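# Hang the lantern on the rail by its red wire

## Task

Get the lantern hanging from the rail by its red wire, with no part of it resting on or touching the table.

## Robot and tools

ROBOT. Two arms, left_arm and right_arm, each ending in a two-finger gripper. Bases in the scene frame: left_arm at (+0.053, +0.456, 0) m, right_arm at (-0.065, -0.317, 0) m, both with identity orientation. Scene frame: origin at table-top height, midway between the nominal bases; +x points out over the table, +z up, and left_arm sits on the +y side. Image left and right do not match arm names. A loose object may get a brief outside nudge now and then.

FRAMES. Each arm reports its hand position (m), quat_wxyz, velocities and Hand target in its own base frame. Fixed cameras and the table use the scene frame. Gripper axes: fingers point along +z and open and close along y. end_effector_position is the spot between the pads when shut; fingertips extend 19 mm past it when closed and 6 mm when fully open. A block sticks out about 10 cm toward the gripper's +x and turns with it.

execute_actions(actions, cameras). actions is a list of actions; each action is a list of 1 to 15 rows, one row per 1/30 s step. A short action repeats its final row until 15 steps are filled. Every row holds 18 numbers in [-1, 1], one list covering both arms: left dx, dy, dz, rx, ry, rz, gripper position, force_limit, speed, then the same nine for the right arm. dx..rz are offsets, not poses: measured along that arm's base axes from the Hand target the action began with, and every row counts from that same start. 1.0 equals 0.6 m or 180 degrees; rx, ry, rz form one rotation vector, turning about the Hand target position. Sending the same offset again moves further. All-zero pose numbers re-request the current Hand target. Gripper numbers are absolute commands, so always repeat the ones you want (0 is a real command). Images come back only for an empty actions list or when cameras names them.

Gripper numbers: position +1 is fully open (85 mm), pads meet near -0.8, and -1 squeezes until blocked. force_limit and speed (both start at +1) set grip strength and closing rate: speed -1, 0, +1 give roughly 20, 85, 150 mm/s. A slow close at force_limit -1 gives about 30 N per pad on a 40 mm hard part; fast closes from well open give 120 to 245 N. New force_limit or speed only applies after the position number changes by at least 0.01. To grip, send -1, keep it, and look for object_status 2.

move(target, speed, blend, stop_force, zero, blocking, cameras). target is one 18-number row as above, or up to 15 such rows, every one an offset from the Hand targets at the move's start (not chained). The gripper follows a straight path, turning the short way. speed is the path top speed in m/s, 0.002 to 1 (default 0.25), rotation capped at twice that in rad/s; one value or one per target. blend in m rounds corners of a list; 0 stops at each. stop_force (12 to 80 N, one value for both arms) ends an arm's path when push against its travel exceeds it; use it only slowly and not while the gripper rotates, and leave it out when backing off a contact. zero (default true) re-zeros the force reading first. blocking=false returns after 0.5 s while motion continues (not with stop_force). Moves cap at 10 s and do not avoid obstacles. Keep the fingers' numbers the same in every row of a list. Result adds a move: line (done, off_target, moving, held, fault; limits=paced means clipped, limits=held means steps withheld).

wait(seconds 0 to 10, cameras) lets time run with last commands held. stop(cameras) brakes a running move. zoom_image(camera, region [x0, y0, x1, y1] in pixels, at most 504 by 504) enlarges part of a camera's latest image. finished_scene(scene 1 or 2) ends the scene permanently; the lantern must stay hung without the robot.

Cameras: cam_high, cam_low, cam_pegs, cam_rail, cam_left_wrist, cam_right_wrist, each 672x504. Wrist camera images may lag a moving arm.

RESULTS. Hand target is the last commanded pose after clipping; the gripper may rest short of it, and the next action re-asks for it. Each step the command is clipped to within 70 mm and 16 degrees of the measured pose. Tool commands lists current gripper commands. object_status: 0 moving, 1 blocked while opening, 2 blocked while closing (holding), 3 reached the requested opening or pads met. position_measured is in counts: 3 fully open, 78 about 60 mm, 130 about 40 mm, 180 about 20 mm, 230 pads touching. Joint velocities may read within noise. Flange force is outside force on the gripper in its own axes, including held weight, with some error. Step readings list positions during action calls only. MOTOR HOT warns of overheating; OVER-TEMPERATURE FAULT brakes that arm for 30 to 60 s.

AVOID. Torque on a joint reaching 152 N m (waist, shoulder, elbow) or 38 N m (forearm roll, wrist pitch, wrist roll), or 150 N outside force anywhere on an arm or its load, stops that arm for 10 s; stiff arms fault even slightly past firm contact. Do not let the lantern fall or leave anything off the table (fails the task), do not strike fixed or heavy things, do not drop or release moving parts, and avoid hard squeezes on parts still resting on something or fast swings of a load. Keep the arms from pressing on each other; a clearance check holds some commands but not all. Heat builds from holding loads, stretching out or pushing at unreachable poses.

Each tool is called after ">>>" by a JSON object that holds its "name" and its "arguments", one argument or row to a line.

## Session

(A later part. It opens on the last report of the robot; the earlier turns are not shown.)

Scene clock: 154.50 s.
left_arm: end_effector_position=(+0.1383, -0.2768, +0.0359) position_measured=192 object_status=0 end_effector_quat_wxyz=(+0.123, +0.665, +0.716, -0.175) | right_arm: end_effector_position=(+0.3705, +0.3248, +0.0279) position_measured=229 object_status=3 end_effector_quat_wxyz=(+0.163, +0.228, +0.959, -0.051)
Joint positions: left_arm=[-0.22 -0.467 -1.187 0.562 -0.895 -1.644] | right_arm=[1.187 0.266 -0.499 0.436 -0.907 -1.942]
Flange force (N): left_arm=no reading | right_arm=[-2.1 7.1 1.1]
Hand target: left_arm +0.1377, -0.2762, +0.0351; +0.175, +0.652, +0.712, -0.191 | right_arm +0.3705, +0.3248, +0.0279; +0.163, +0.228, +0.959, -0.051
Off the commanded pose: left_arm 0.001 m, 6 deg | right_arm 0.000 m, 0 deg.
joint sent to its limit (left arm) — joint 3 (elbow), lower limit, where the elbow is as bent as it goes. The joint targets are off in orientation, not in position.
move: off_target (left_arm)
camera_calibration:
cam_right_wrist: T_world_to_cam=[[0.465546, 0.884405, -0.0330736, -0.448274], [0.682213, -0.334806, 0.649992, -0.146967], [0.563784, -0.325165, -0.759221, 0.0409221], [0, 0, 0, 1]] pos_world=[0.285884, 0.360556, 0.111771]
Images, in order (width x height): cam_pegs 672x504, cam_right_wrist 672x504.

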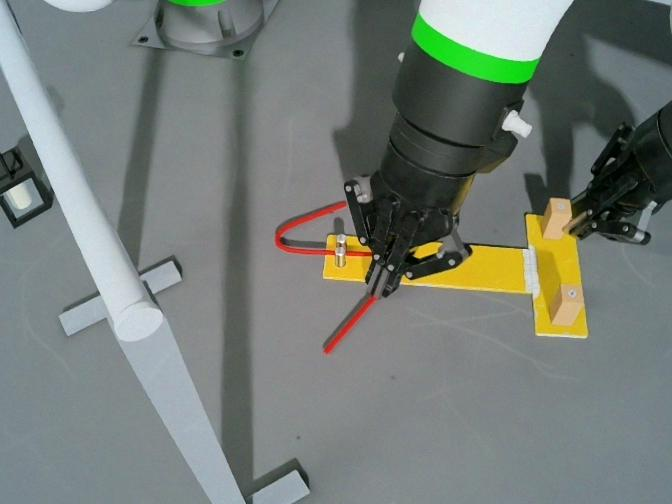

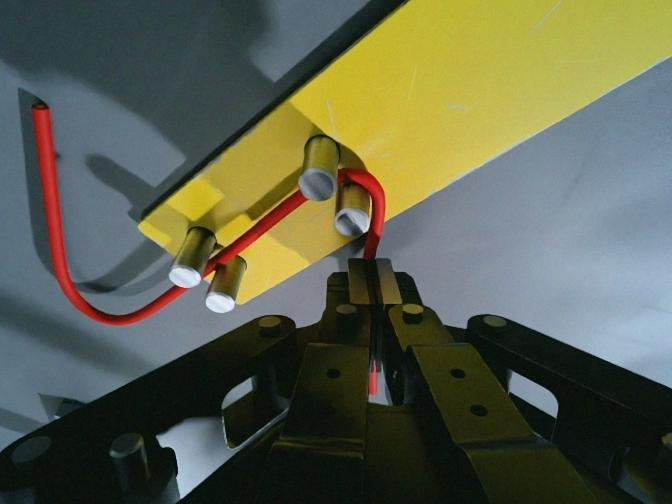

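>>> {"name": "move", "arguments": {
  "target": [
    [0,0,0,0,0,0,0.15,0.5,0,0,0,0,0,0,0,-0.4,0,-0.5],
    [0,0.1,0.2,0,0,0,0.15,0.5,0,0,0,0.12,0,0,0,-0.4,0,-0.5],
    [0.1,0.2,0.25,0,0,0,0.15,0.5,0,-0.2,-0.1,0.3,0,0,0,-0.4,0,-0.5]
  ],
  "speed": 0.15,
  "cameras": ["all"]
}}

Scene clock: 162.23 s.
left_arm: end_effector_position=(+0.1414, -0.2521, +0.0965) position_measured=110 object_status=3 end_effector_quat_wxyz=(+0.146, +0.659, +0.716, -0.178) | right_arm: end_effector_position=(+0.3705, +0.3248, +0.0864) position_measured=179 object_status=3 end_effector_quat_wxyz=(+0.163, +0.228, +0.959, -0.051)
Joint positions: left_arm=[0.014 -0.719 -1.136 0.494 -1.232 -1.688] | right_arm=[1.191 0.185 -0.43 0.394 -1.047 -1.873]
Flange force (N): left_arm=no reading | right_arm=[1.7 9.6 -1.7]
Hand target: left_arm +0.1414, -0.2521, +0.0965; +0.146, +0.659, +0.716, -0.178 (not the last commanded pose) | right_arm +0.3705, +0.3248, +0.0864; +0.163, +0.228, +0.959, -0.051 (not the last commanded pose)
Off the commanded pose: left_arm 0.142 m, 4 deg | right_arm 0.181 m, 0 deg.
move: held (left_arm; a check stopped the path), off_target (right_arm; braked when a check withheld steps of left_arm); path passed 1 of 3 targets; limits=held
pose unreachable (left arm): on one or more control steps of this call, first in action 0 (counted from 0), this arm could not follow its commanded pose, so it was not sent that pose on those steps. It may still have moved: this result reports where it is.
cause: moving toward the commanded pose would bring two parts of the arm too close to each other (its gripper and another part of the arm, with joints 3 (elbow) to 6 (wrist roll) between them, 21 mm apart when it was first held).
camera_calibration:
cam_left_wrist: T_world_to_cam=[[0.995759, 0.0716671, -0.0576947, -0.108115], [0.0913645, -0.696407, 0.711807, -0.235721], [0.0108341, -0.714059, -0.700002, 0.0161628], [0, 0, 0, 1]] pos_world=[0.129018, -0.144868, 0.172864]
cam_right_wrist: T_world_to_cam=[[0.465665, 0.884345, -0.0330226, -0.446359], [0.682189, -0.334947, 0.649945, -0.184926], [0.563714, -0.325184, -0.759264, 0.0853706], [0, 0, 0, 1]] pos_world=[0.285884, 0.360556, 0.17027]

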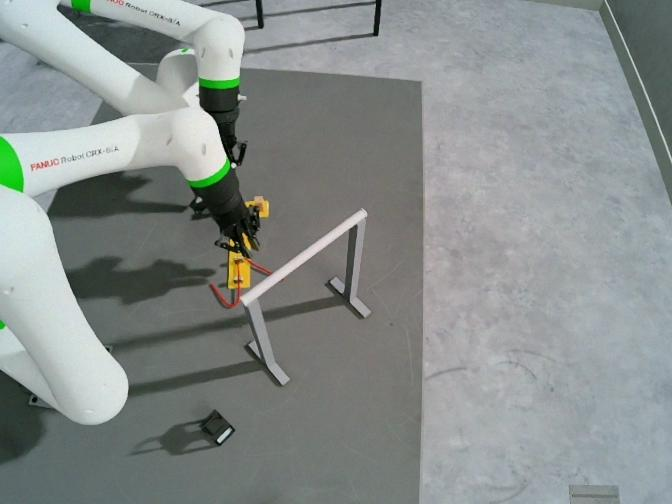

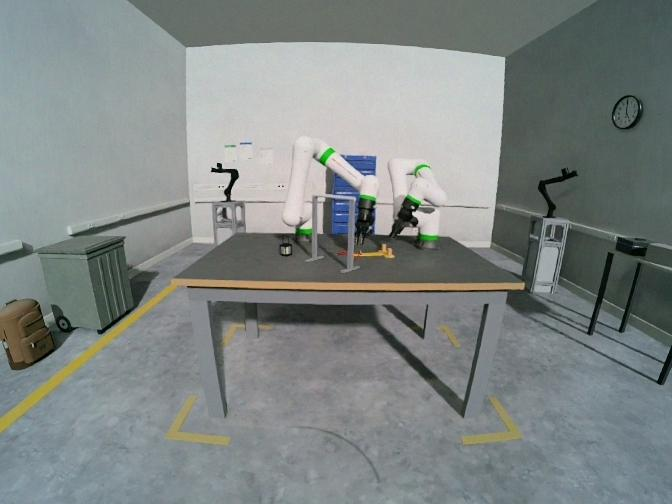

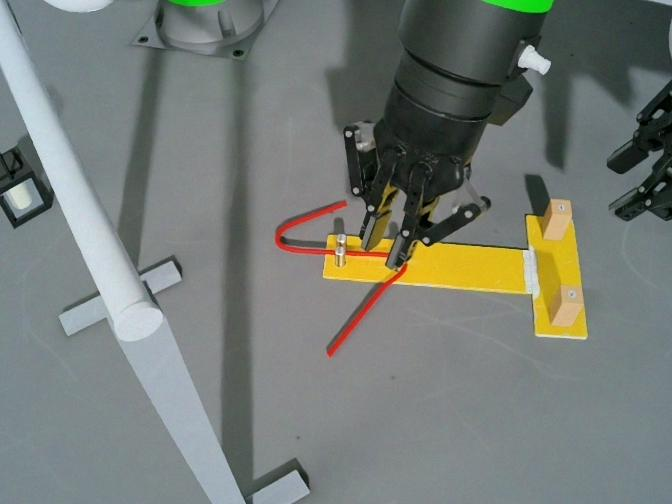

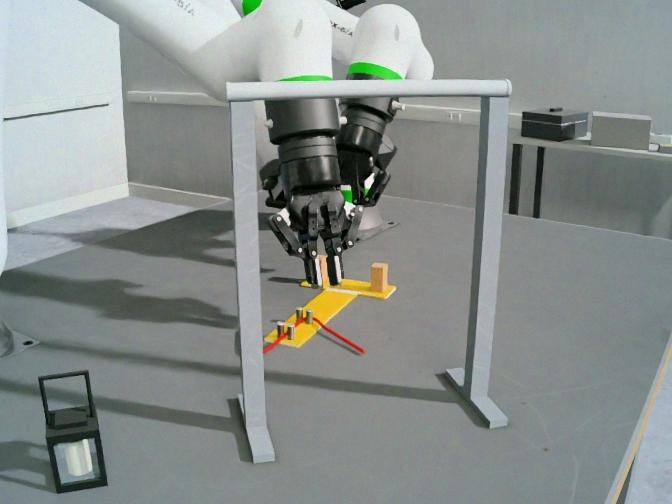

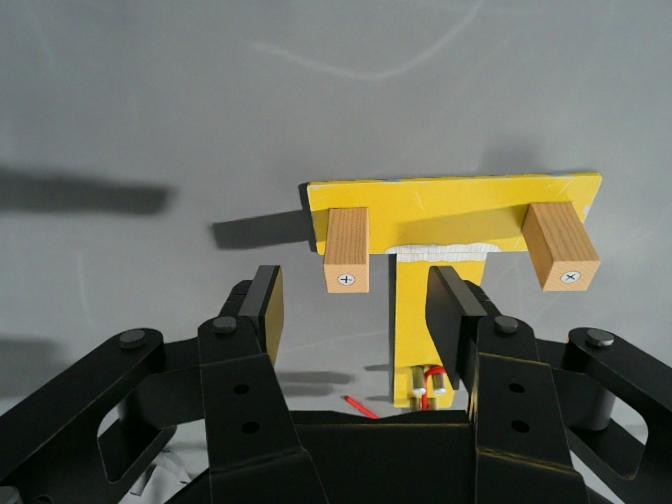

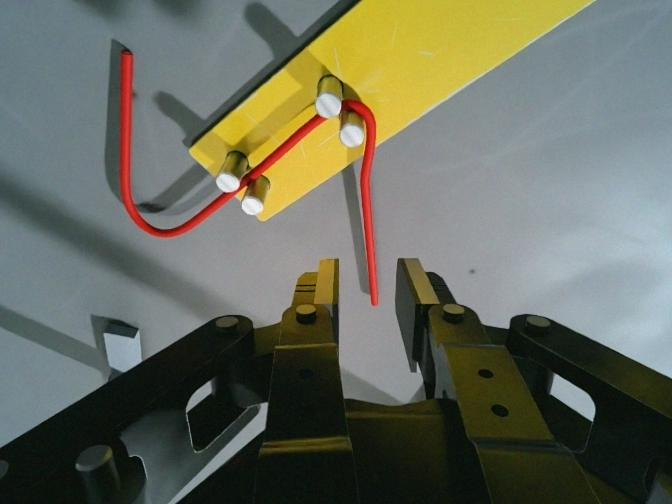

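>>> {"name": "move", "arguments": {
  "target": [
    [0.1,0.05,0.15,0,0,0,0.15,0.5,0,-0.02,-0.01,0.106,0,0,0,-0.4,0,-0.5],
    [0.4,0.17,0.4,0,0,0,0.15,0.5,0,-0.059,-0.033,0.106,0.0978,0.0579,-0.3145,-0.4,0,-0.5]
  ],
  "speed": 0.25,
  "blend": 0.02,
  "cameras": ["cam_right_wrist","cam_pegs"]
}}

Scene clock: 166.93 s.
left_arm: end_effector_position=(+0.3814, -0.1501, +0.3364) position_measured=110 object_status=3 end_effector_quat_wxyz=(+0.146, +0.659, +0.716, -0.178) | right_arm: end_effector_position=(+0.3351, +0.3050, +0.1500) position_measured=179 object_status=3 end_effector_quat_wxyz=(+0.000, +0.669, +0.743, +0.000)
Joint positions: left_arm=[0.28 -0.15 -0.219 0.438 -1.658 -1.765] | right_arm=[1.03 0.061 -0.251 0 -1.259 -2.495]
Flange force (N): left_arm=[-2.7 -5.1 1.8] | right_arm=[8.2 4.9 -2.9]
Hand target: left_arm +0.3814, -0.1501, +0.3365; +0.146, +0.659, +0.716, -0.178 | right_arm +0.3351, +0.3050, +0.1500; +0.000, +0.669, +0.743, +0.000
Off the commanded pose: left_arm 0.000 m, 0 deg | right_arm 0.000 m, 0 deg.
move: done
camera_calibration:
cam_right_wrist: T_world_to_cam=[[0.995288, 0.0960283, -0.0134524, -0.350294], [0.0944679, -0.928983, 0.357864, 0.213137], [0.0218681, -0.357449, -0.933677, 0.364768], [0, 0, 0, 1]] pos_world=[0.320532, 0.362024, 0.259589]
Images, in order (width x height): cam_pegs 672x504, cam_right_wrist 672x504.

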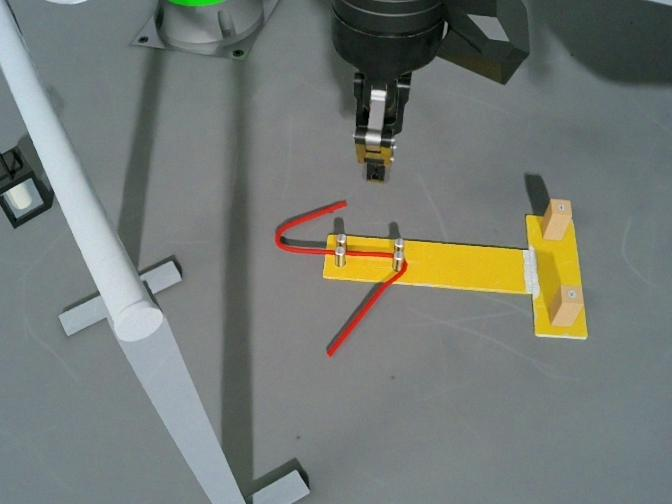

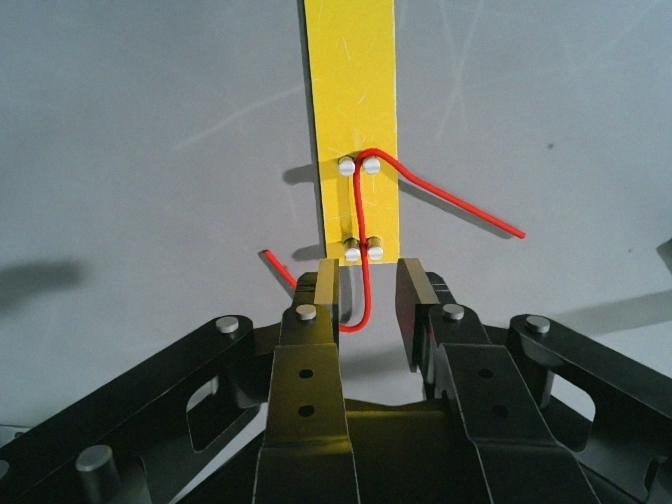

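>>> {"name": "move", "arguments": {
  "target": [
    [0,0,0,0,0,0,0.15,0.5,0,0.0083,-0.0115,-0.15,0,0,0,-0.4,0,-0.5],
    [0,0,0,0,0,0,0.15,0.5,0,0.0083,-0.0115,-0.188,0,0,0,-0.4,0,-0.5],
    [0,0,0,0,0,0,0.15,0.5,0,0.0083,-0.0115,-0.225,0,0,0,-0.4,0,-0.5]
  ],
  "speed": [0.1,0.04,0.01],
  "stop_force": 12,
  "cameras": ["cam_right_wrist","cam_pegs"]
}}

Scene clock: 171.27 s.
left_arm: end_effector_position=(+0.3814, -0.1501, +0.3365) position_measured=110 object_status=3 end_effector_quat_wxyz=(+0.146, +0.659, +0.716, -0.178) | right_arm: end_effector_position=(+0.3402, +0.2981, +0.0236) position_measured=179 object_status=3 end_effector_quat_wxyz=(+0.000, +0.669, +0.743, +0.000)
Joint positions: left_arm=[0.28 -0.15 -0.219 0.438 -1.658 -1.765] | right_arm=[1.012 0.206 -0.416 0.001 -0.949 -2.477]
Flange force (N): left_arm=[-0.9 -6.1 4.1] | right_arm=[4.1 -7.5 -36.4]
Hand target: left_arm +0.3814, -0.1501, +0.3365; +0.146, +0.659, +0.716, -0.178 | right_arm +0.3401, +0.2981, +0.0236; +0.000, +0.669, +0.743, +0.000 (not the last commanded pose)
Off the commanded pose: left_arm 0.000 m, 0 deg | right_arm 0.009 m, 0 deg.
move: contact (right_arm); path passed 2 of 3 targets
camera_calibration:
cam_right_wrist: T_world_to_cam=[[0.995283, 0.0961009, -0.0132568, -0.35636], [0.0944674, -0.92901, 0.357795, 0.251508], [0.0220687, -0.357359, -0.933706, 0.244083], [0, 0, 0, 1]] pos_world=[0.325533, 0.355125, 0.133189]
Images, in order (width x height): cam_pegs 672x504, cam_right_wrist 672x504.

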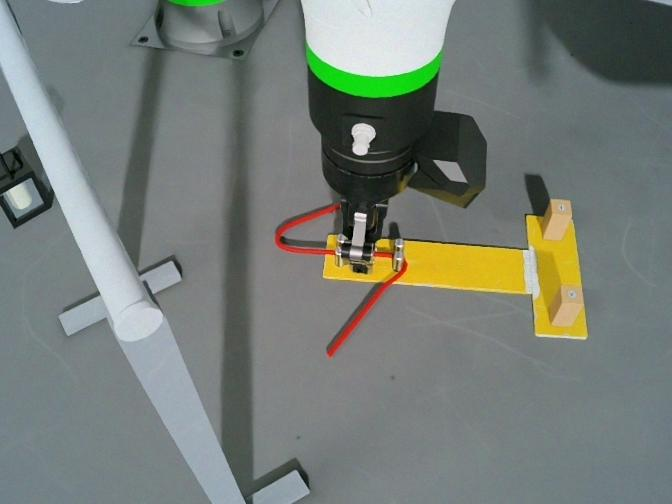

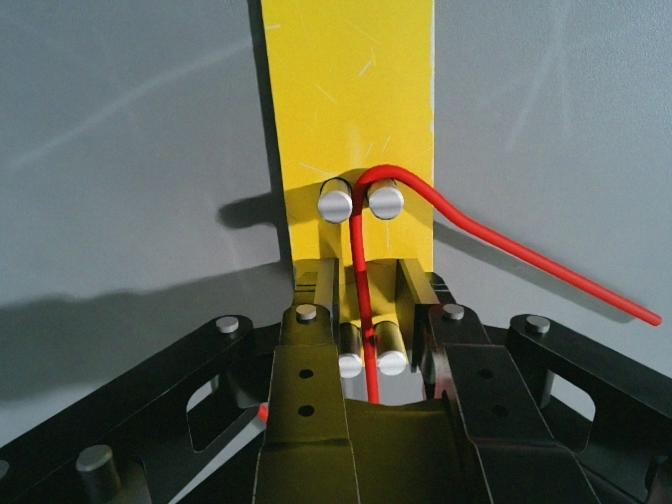

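>>> {"name": "move", "arguments": {
  "target": [0,0,0,0,0,0,0.15,0.5,0,0,0,0.002,0,0,0,-1,0.3,-0.5],
  "cameras": ["cam_right_wrist"]
}}

>>> {"name": "move", "arguments": {
  "target": [0,0,0,0,0,0,0.15,0.5,0,0,0,0.3,0,0,0,-1,0.3,-0.5],
  "speed": 0.06,
  "cameras": ["all"]
}}

Scene clock: 172.50 s.
left_arm: end_effector_position=(+0.3814, -0.1501, +0.3365) position_measured=110 object_status=3 end_effector_quat_wxyz=(+0.146, +0.659, +0.716, -0.178) | right_arm: end_effector_position=(+0.3402, +0.2981, +0.0248) position_measured=227 object_status=0 end_effector_quat_wxyz=(+0.000, +0.669, +0.743, +0.000)
Joint positions: left_arm=[0.28 -0.15 -0.219 0.438 -1.658 -1.765] | right_arm=[1.012 0.204 -0.415 0.001 -0.952 -2.477]
Flange force (N): left_arm=[-0.5 -6.2 3.3] | right_arm=[9.0 5.3 1.6]
Hand target: left_arm +0.3814, -0.1501, +0.3365; +0.146, +0.659, +0.716, -0.178 | right_arm +0.3401, +0.2981, +0.0248; +0.000, +0.669, +0.743, +0.000
Off the commanded pose: left_arm 0.000 m, 0 deg | right_arm 0.000 m, 0 deg.
move: done
camera_calibration:
cam_right_wrist: T_world_to_cam=[[0.995304, 0.0958823, -0.01328, -0.356269], [0.0942726, -0.929044, 0.357756, 0.251159], [0.0219648, -0.357328, -0.933721, 0.245228], [0, 0, 0, 1]] pos_world=[0.325533, 0.355125, 0.134389]
Images, in order (width x height): cam_right_wrist 672x504.

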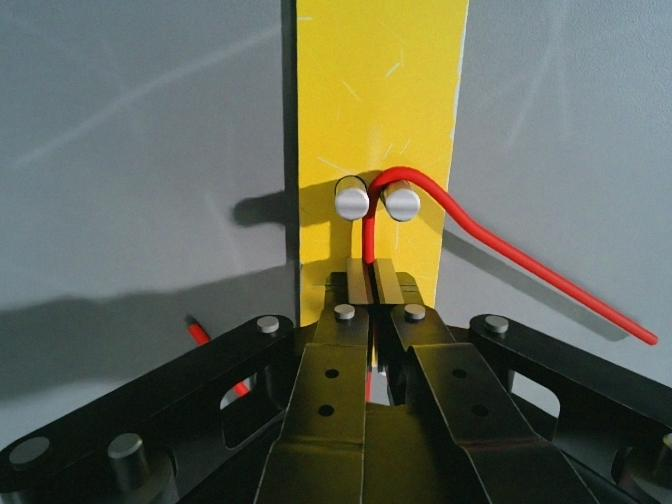

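Scene clock: 175.90 s.
left_arm: end_effector_position=(+0.3814, -0.1501, +0.3365) position_measured=110 object_status=3 end_effector_quat_wxyz=(+0.146, +0.659, +0.716, -0.178) | right_arm: end_effector_position=(+0.3401, +0.2981, +0.2048) position_measured=227 object_status=2 end_effector_quat_wxyz=(+0.000, +0.669, +0.743, +0.000)
Joint positions: left_arm=[0.28 -0.15 -0.219 0.438 -1.658 -1.765] | right_arm=[1.012 0.025 -0.157 0.001 -1.389 -2.477]
Flange force (N): left_arm=[-0.9 -7.2 4.6] | right_arm=[8.4 5.0 -0.8]
Hand target: left_arm +0.3814, -0.1501, +0.3365; +0.146, +0.659, +0.716, -0.178 | right_arm +0.3401, +0.2981, +0.2048; +0.000, +0.669, +0.743, +0.000
Off the commanded pose: left_arm 0.000 m, 0 deg | right_arm 0.000 m, 0 deg.
move: done
camera_calibration:
cam_left_wrist: T_world_to_cam=[[0.995759, 0.0716671, -0.0576947, -0.340561], [0.0913645, -0.696407, 0.711807, -0.357449], [0.0108341, -0.714059, -0.700002, 0.254397], [0, 0, 0, 1]] pos_world=[0.369018, -0.0428684, 0.412864]
cam_right_wrist: T_world_to_cam=[[0.995285, 0.096068, -0.0133493, -0.353919], [0.0944707, -0.929025, 0.357753, 0.186729], [0.0219668, -0.357328, -0.933721, 0.413203], [0, 0, 0, 1]] pos_world=[0.325533, 0.355125, 0.314289]

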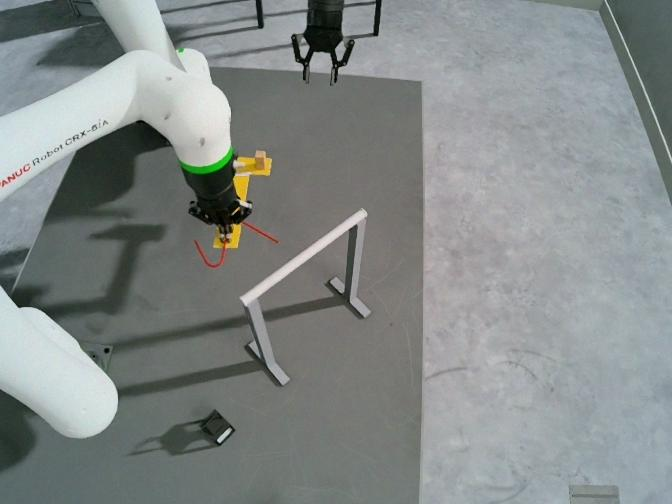

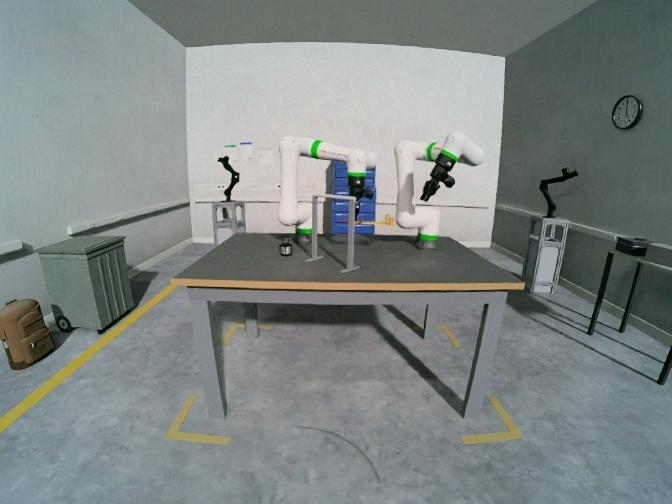

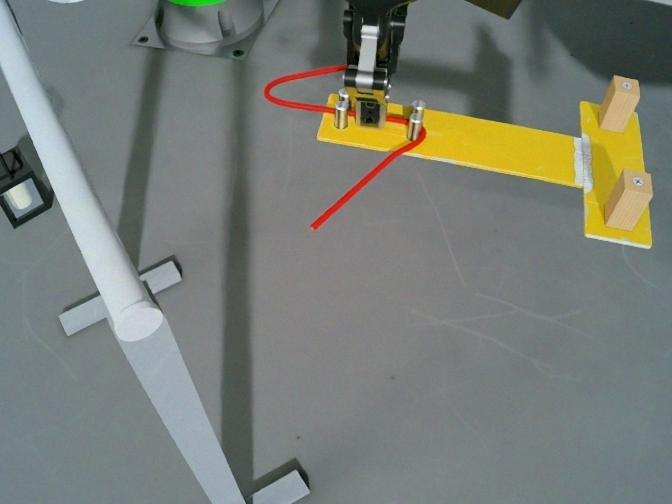

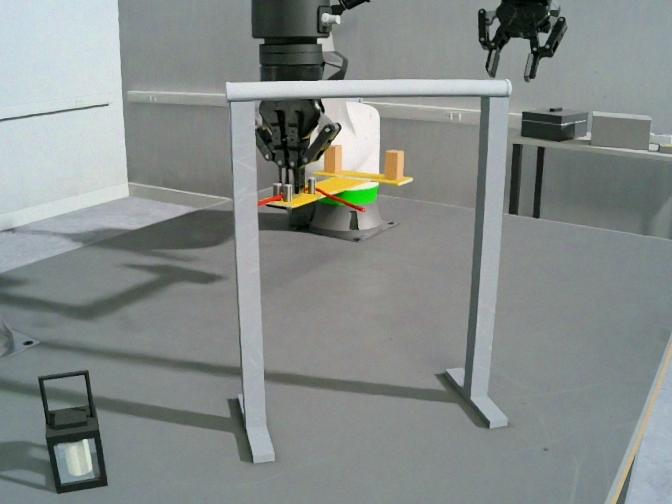

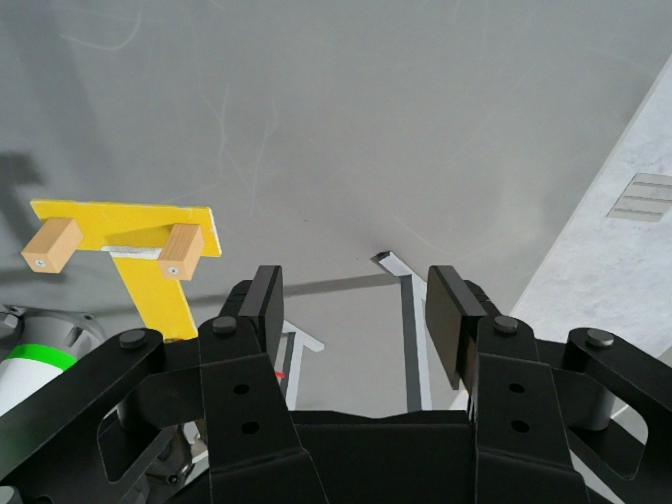

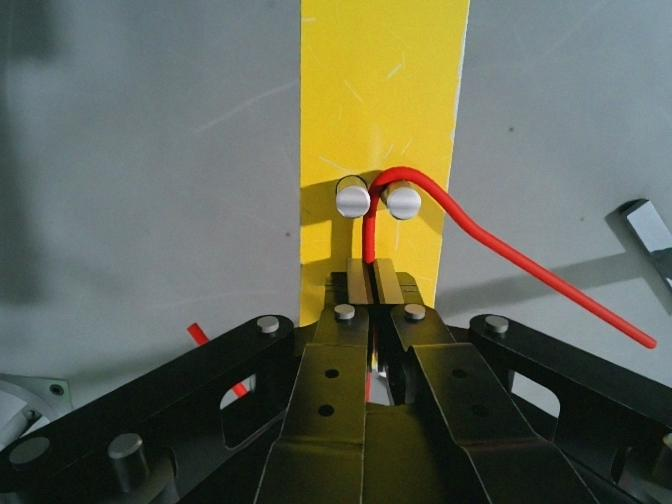

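>>> {"name": "move", "arguments": {
  "target": [0,0,0,0,0,0,0.15,0.5,0,0,0,-0.2985,0,0,0,-1,0.3,-0.5],
  "speed": 0.06
}}

>>> {"name": "move", "arguments": {
  "target": [-0.402,-0.233,-0.361,0.148,-0.008,0.002,0.15,0.5,0,0,0,0,0,0,0,-1,0.3,-0.5],
  "cameras": ["cam_left_wrist","cam_pegs"]
}}

Scene clock: 180.43 s.
left_arm: end_effector_position=(+0.3814, -0.1501, +0.3365) position_measured=110 object_status=3 end_effector_quat_wxyz=(+0.146, +0.659, +0.716, -0.178) | right_arm: end_effector_position=(+0.3401, +0.2981, +0.0258) position_measured=227 object_status=2 end_effector_quat_wxyz=(+0.000, +0.669, +0.743, +0.000)
Joint positions: left_arm=[0.28 -0.15 -0.219 0.438 -1.658 -1.765] | right_arm=[1.012 0.202 -0.414 0.001 -0.955 -2.477]
Flange force (N): left_arm=[-1.3 -6.7 3.9] | right_arm=[8.2 4.7 1.9]
Hand target: left_arm +0.3814, -0.1501, +0.3365; +0.146, +0.659, +0.716, -0.178 | right_arm +0.3401, +0.2981, +0.0257; +0.000, +0.669, +0.743, +0.000
Off the commanded pose: left_arm 0.000 m, 0 deg | right_arm 0.000 m, 0 deg.
move: done

Scene clock: 182.63 s.
left_arm: end_effector_position=(+0.1402, -0.2899, +0.1199) position_measured=110 object_status=3 end_effector_quat_wxyz=(+0.000, +0.675, +0.738, +0.000) | right_arm: end_effector_position=(+0.3401, +0.2981, +0.0257) position_measured=227 object_status=2 end_effector_quat_wxyz=(+0.000, +0.669, +0.743, +0.000)
Joint positions: left_arm=[-0.705 -0.268 -0.62 0 -1.22 -0.777] | right_arm=[1.012 0.202 -0.414 0.001 -0.955 -2.477]
Flange force (N): left_arm=[3.6 -2.9 0.9] | right_arm=[7.8 5.3 2.1]
Hand target: left_arm +0.1402, -0.2899, +0.1199; -0.001, +0.675, +0.738, +0.000 | right_arm +0.3401, +0.2981, +0.0257; +0.000, +0.669, +0.743, +0.000
Off the commanded pose: left_arm 0.000 m, 0 deg | right_arm 0.000 m, 0 deg.
move: done
camera_calibration:
cam_left_wrist: T_world_to_cam=[[0.995903, 0.0902245, 0.00613152, -0.105196], [0.083297, -0.941608, 0.326247, -0.302371], [0.0352089, -0.324399, -0.945265, 0.144577], [0, 0, 0, 1]] pos_world=[0.124861, -0.228323, 0.235957]
Images, in order (width x height): cam_pegs 672x504, cam_left_wrist 672x504.

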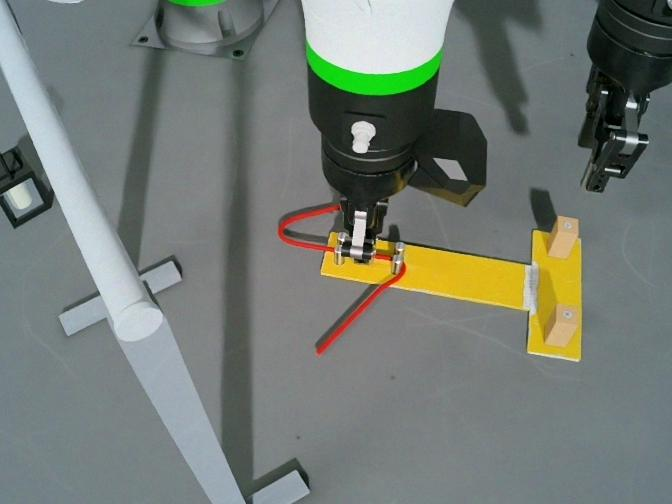

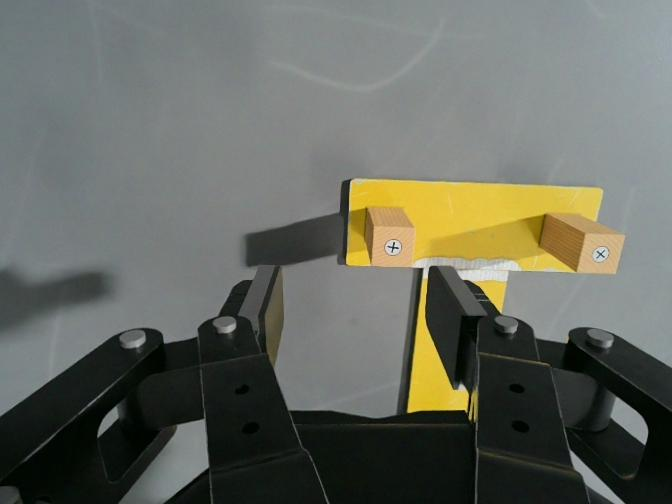

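>>> {"name": "move", "arguments": {
  "target": [0.0355,-0.003,-0.151,0,0,0,0.15,0.5,0,0,0,0,0,0,0,-1,0.3,-0.5],
  "speed": 0.06,
  "stop_force": 15
}}

>>> {"name": "move", "arguments": {
  "target": [0,0,0,0,0,0,-1,0.5,-0.5,0,0,0,0,0,0,-1,0.3,-0.5],
  "cameras": ["cam_left_wrist"]
}}

>>> {"name": "move", "arguments": {
  "target": [0,0,0,0,0,0,-1,0.5,-0.5,0,0,0.08,0,0,0,-1,0.3,-0.5],
  "speed": 0.02,
  "cameras": ["cam_right_wrist","cam_left_wrist","cam_pegs","cam_rail"]
}}

Scene clock: 186.13 s.
left_arm: end_effector_position=(+0.1615, -0.2917, +0.0292) position_measured=110 object_status=3 end_effector_quat_wxyz=(-0.001, +0.675, +0.738, +0.000) | right_arm: end_effector_position=(+0.3401, +0.2981, +0.0257) position_measured=227 object_status=2 end_effector_quat_wxyz=(+0.000, +0.669, +0.743, +0.000)
Joint positions: left_arm=[-0.665 -0.101 -0.725 -0.001 -0.948 -0.817] | right_arm=[1.012 0.202 -0.414 0.001 -0.955 -2.477]
Flange force (N): left_arm=[4.2 -5.3 -3.2] | right_arm=[8.1 3.9 2.1]
Hand target: left_arm +0.1615, -0.2917, +0.0293; -0.001, +0.675, +0.738, +0.000 | right_arm +0.3401, +0.2981, +0.0257; +0.000, +0.669, +0.743, +0.000
Off the commanded pose: left_arm 0.000 m, 0 deg | right_arm 0.000 m, 0 deg.
move: done

Scene clock: 187.00 s.
left_arm: end_effector_position=(+0.1615, -0.2918, +0.0293) position_measured=182 object_status=0 end_effector_quat_wxyz=(-0.001, +0.675, +0.738, +0.000) | right_arm: end_effector_position=(+0.3402, +0.2981, +0.0257) position_measured=227 object_status=2 end_effector_quat_wxyz=(+0.000, +0.669, +0.743, +0.000)
Joint positions: left_arm=[-0.665 -0.101 -0.725 0 -0.948 -0.817] | right_arm=[1.012 0.202 -0.414 0.001 -0.954 -2.477]
Flange force (N): left_arm=[3.2 -6.5 -20.9] | right_arm=[7.9 9.0 3.2]
Hand target: left_arm +0.1615, -0.2917, +0.0293; -0.001, +0.675, +0.738, +0.000 | right_arm +0.3401, +0.2981, +0.0257; +0.000, +0.669, +0.743, +0.000
Off the commanded pose: left_arm 0.000 m, 0 deg | right_arm 0.000 m, 0 deg.
move: done
camera_calibration:
cam_left_wrist: T_world_to_cam=[[0.995903, 0.0902245, 0.00613152, -0.125691], [0.083297, -0.941608, 0.326247, -0.276283], [0.0352089, -0.324399, -0.945265, 0.0576025], [0, 0, 0, 1]] pos_world=[0.146161, -0.230123, 0.145357]
Images, in order (width x height): cam_left_wrist 672x504.

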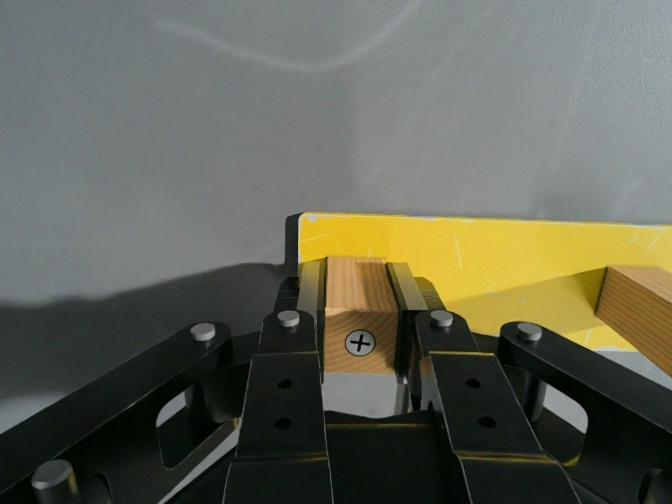

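Scene clock: 189.73 s.
left_arm: end_effector_position=(+0.1615, -0.2918, +0.0293) position_measured=182 object_status=2 end_effector_quat_wxyz=(+0.000, +0.675, +0.738, +0.000) | right_arm: end_effector_position=(+0.3401, +0.2981, +0.0737) position_measured=227 object_status=2 end_effector_quat_wxyz=(+0.000, +0.669, +0.743, +0.000)
Joint positions: left_arm=[-0.665 -0.101 -0.725 0 -0.948 -0.817] | right_arm=[1.012 0.135 -0.362 0.001 -1.073 -2.477]
Flange force (N): left_arm=[-9.6 -2.2 -78.9] | right_arm=[46.9 5.2 21.4]
Hand target: left_arm +0.1615, -0.2917, +0.0293; -0.001, +0.675, +0.738, +0.000 | right_arm +0.3401, +0.2981, +0.0737; +0.000, +0.669, +0.743, +0.000
Off the commanded pose: left_arm 0.000 m, 0 deg | right_arm 0.000 m, 0 deg.
move: done
camera_calibration:
cam_left_wrist: T_world_to_cam=[[0.995903, 0.0902159, 0.0061346, -0.125693], [0.0832878, -0.941608, 0.326247, -0.276281], [0.035209, -0.324399, -0.945265, 0.0576025], [0, 0, 0, 1]] pos_world=[0.146161, -0.230123, 0.145357]
cam_right_wrist: T_world_to_cam=[[0.995297, 0.0959355, -0.0134177, -0.355612], [0.0943689, -0.928992, 0.357865, 0.233631], [0.0218671, -0.357449, -0.933677, 0.29086], [0, 0, 0, 1]] pos_world=[0.325532, 0.355124, 0.183189]
Images, in order (width x height): cam_pegs 672x504, cam_rail 672x504, cam_left_wrist 672x504, cam_right_wrist 672x504.

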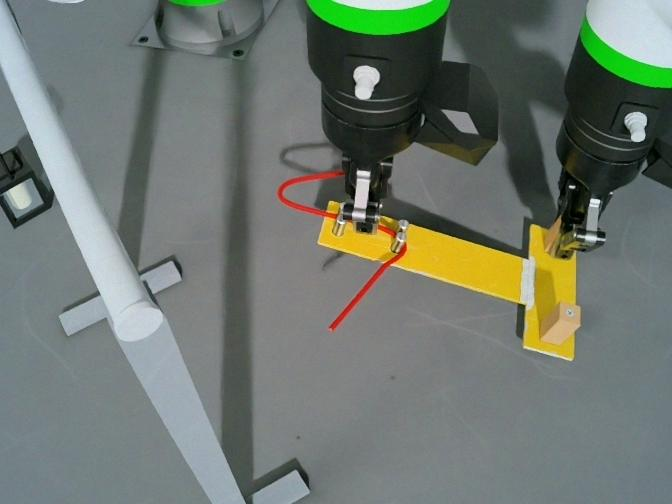

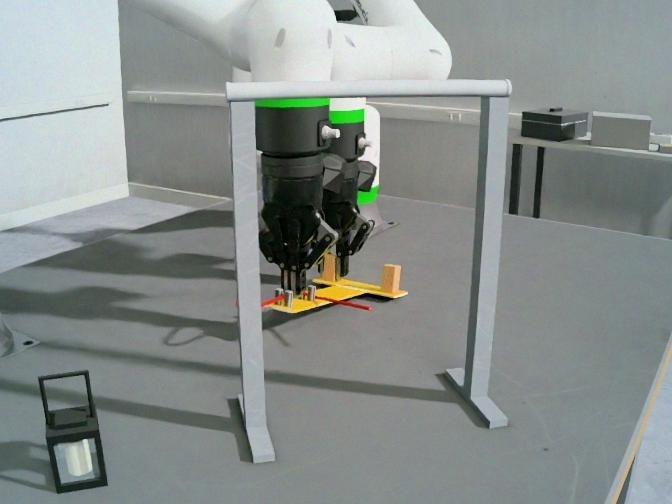

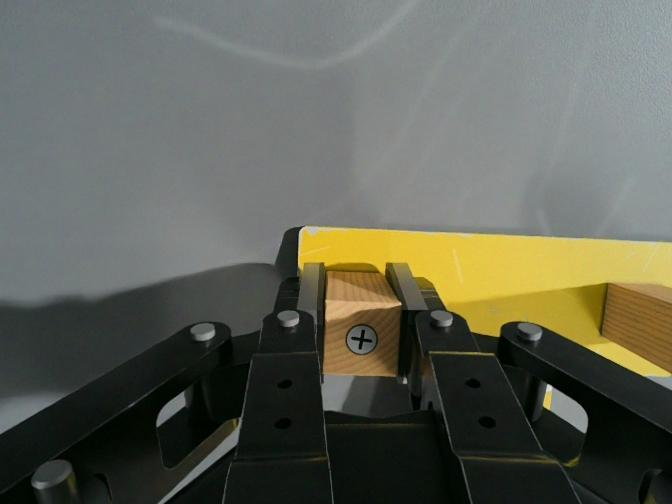

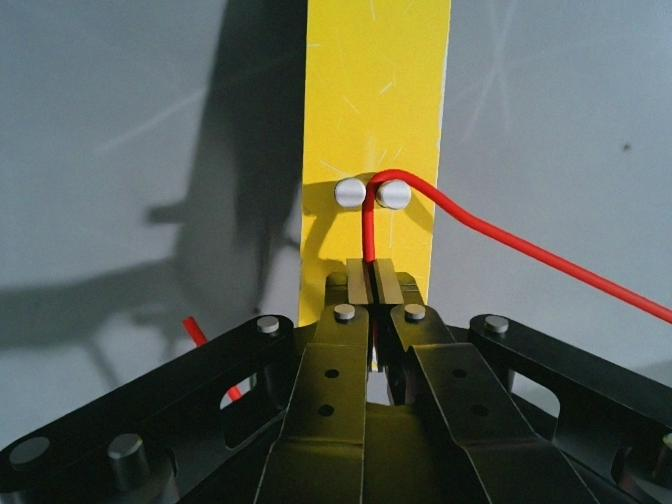

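>>> {"name": "move", "arguments": {
  "target": [0,0,0,0,0,0,-1,0.5,-0.5,0,0,-0.08,0,0,0,-1,0.3,-0.5],
  "speed": 0.04
}}

>>> {"name": "move", "arguments": {
  "target": [
    [0,0,0,0,0,0,0.15,0.5,-0.5,0,0,0,0,0,0,-1,0.3,-0.5],
    [0,0,0.1,0,0,0,0.15,0.5,-0.5,0,0,0,0,0,0,-1,0.3,-0.5],
    [0.02,0.02,0.15,-0.16,0,0,0.15,0.5,-0.5,0,0,0,0,0,0,-1,0.3,-0.5]
  ],
  "speed": 0.12
}}

>>> {"name": "move", "arguments": {
  "target": [
    [0,0,0,0,0,0,-1,0,0,0,0,0,0,0,0,-1,0.3,-0.5],
    [0.058,-0.183,-0.05,0,0,0,-1,0,0,0,0,0,0,0,0,-1,0.3,-0.5]
  ],
  "speed": 0.12,
  "cameras": ["cam_left_wrist","cam_pegs"]
}}

Scene clock: 192.83 s.
left_arm: end_effector_position=(+0.1615, -0.2917, +0.0293) position_measured=182 object_status=2 end_effector_quat_wxyz=(-0.001, +0.675, +0.738, +0.000) | right_arm: end_effector_position=(+0.3401, +0.2981, +0.0257) position_measured=227 object_status=2 end_effector_quat_wxyz=(+0.000, +0.669, +0.743, +0.000)
Joint positions: left_arm=[-0.665 -0.101 -0.725 0 -0.948 -0.817] | right_arm=[1.012 0.202 -0.414 0.001 -0.955 -2.477]
Flange force (N): left_arm=[4.4 -11.5 5.7] | right_arm=[7.6 7.6 -10.3]
Hand target: left_arm +0.1615, -0.2917, +0.0293; -0.001, +0.675, +0.738, +0.000 | right_arm +0.3401, +0.2981, +0.0257; +0.000, +0.669, +0.743, +0.000
Off the commanded pose: left_arm 0.000 m, 0 deg | right_arm 0.000 m, 0 deg.
move: done

Scene clock: 197.13 s.
left_arm: end_effector_position=(+0.1735, -0.2797, +0.1193) position_measured=110 object_status=3 end_effector_quat_wxyz=(+0.167, +0.654, +0.715, -0.183) | right_arm: end_effector_position=(+0.3401, +0.2981, +0.0257) position_measured=227 object_status=2 end_effector_quat_wxyz=(+0.000, +0.669, +0.743, +0.000)
Joint positions: left_arm=[-0.108 -0.59 -1.059 0.562 -1.113 -1.631] | right_arm=[1.012 0.202 -0.414 0.001 -0.955 -2.477]
Flange force (N): left_arm=[0.2 -5.0 0.6] | right_arm=[10.6 7.7 -5.1]
Hand target: left_arm +0.1735, -0.2797, +0.1193; +0.167, +0.654, +0.715, -0.183 | right_arm +0.3401, +0.2981, +0.0257; +0.000, +0.669, +0.743, +0.000
Off the commanded pose: left_arm 0.000 m, 0 deg | right_arm 0.000 m, 0 deg.
move: done

Scene clock: 199.53 s.
left_arm: end_effector_position=(+0.2083, -0.3895, +0.0893) position_measured=232 object_status=3 end_effector_quat_wxyz=(+0.167, +0.654, +0.715, -0.183) | right_arm: end_effector_position=(+0.3401, +0.2981, +0.0257) position_measured=227 object_status=2 end_effector_quat_wxyz=(+0.000, +0.669, +0.743, +0.000)
Joint positions: left_arm=[-0.536 -0.183 -0.915 0.703 -0.694 -1.464] | right_arm=[1.012 0.202 -0.414 0.001 -0.955 -2.477]
Flange force (N): left_arm=[-1.6 -7.4 -3.0] | right_arm=[11.2 7.6 -5.8]
Hand target: left_arm +0.2083, -0.3895, +0.0893; +0.167, +0.654, +0.715, -0.183 | right_arm +0.3401, +0.2981, +0.0257; +0.000, +0.669, +0.743, +0.000
Off the commanded pose: left_arm 0.000 m, 0 deg | right_arm 0.000 m, 0 deg.
move: done
camera_calibration:
cam_left_wrist: T_world_to_cam=[[0.995903, 0.0820183, -0.038088, -0.162998], [0.0832947, -0.667993, 0.739492, -0.322087], [0.0352093, -0.739634, -0.672087, -0.105164], [0, 0, 0, 1]] pos_world=[0.192861, -0.279566, 0.161293]
Images, in order (width x height): cam_pegs 672x504, cam_left_wrist 672x504.

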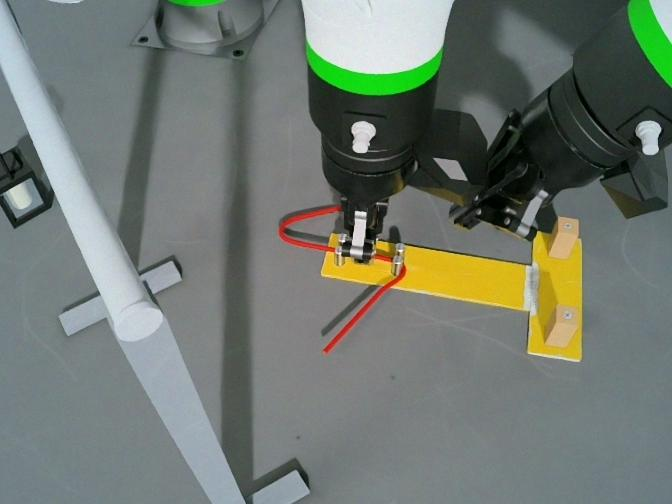

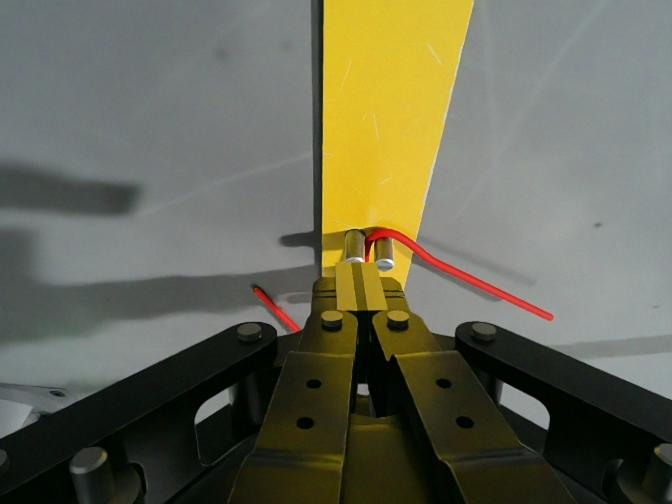

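>>> {"name": "move", "arguments": {
  "target": [
    [0,0.012,-0.085,0,0,0,-1,0,0,0,0,0,0,0,0,-1,0.3,-0.5],
    [0,0.012,-0.13,0,0,0,-1,0,0,0,0,0,0,0,0,-1,0.3,-0.5]
  ],
  "speed": [0.08,0.012],
  "stop_force": 20,
  "cameras": ["cam_left_wrist","cam_pegs"]
}}

Scene clock: 201.87 s.
left_arm: end_effector_position=(+0.2083, -0.3823, +0.0340) position_measured=232 object_status=3 end_effector_quat_wxyz=(+0.167, +0.654, +0.715, -0.183) | right_arm: end_effector_position=(+0.3401, +0.2981, +0.0257) position_measured=227 object_status=2 end_effector_quat_wxyz=(+0.000, +0.669, +0.743, +0.000)
Joint positions: left_arm=[-0.584 -0.088 -1.026 0.921 -0.528 -1.685] | right_arm=[1.012 0.202 -0.414 0.001 -0.955 -2.477]
Flange force (N): left_arm=no reading | right_arm=[11.6 8.5 -6.1]
Hand target: left_arm +0.2083, -0.3823, +0.0340; +0.167, +0.654, +0.715, -0.183 (not the last commanded pose) | right_arm +0.3401, +0.2981, +0.0257; +0.000, +0.669, +0.743, +0.000
Off the commanded pose: left_arm 0.023 m, 0 deg | right_arm 0.000 m, 0 deg.
move: given up (left_arm; no force reading, so stop_force could not act: that arm's path ended); path passed 1 of 2 targets
camera_calibration:
cam_left_wrist: T_world_to_cam=[[0.995903, 0.0820183, -0.038088, -0.165786], [0.0832947, -0.667993, 0.739492, -0.276459], [0.0352093, -0.739634, -0.672087, -0.137083], [0, 0, 0, 1]] pos_world=[0.192961, -0.272466, 0.105993]
Images, in order (width x height): cam_pegs 672x504, cam_left_wrist 672x504.

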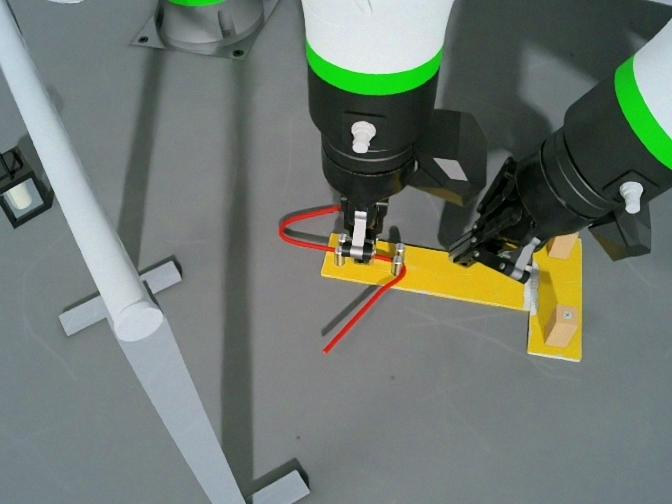

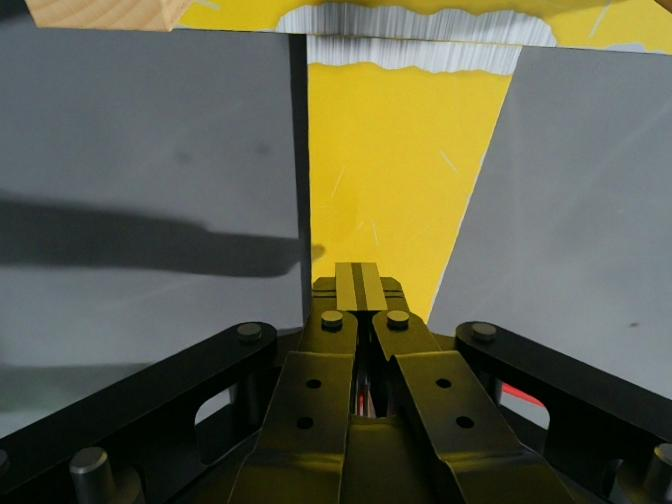

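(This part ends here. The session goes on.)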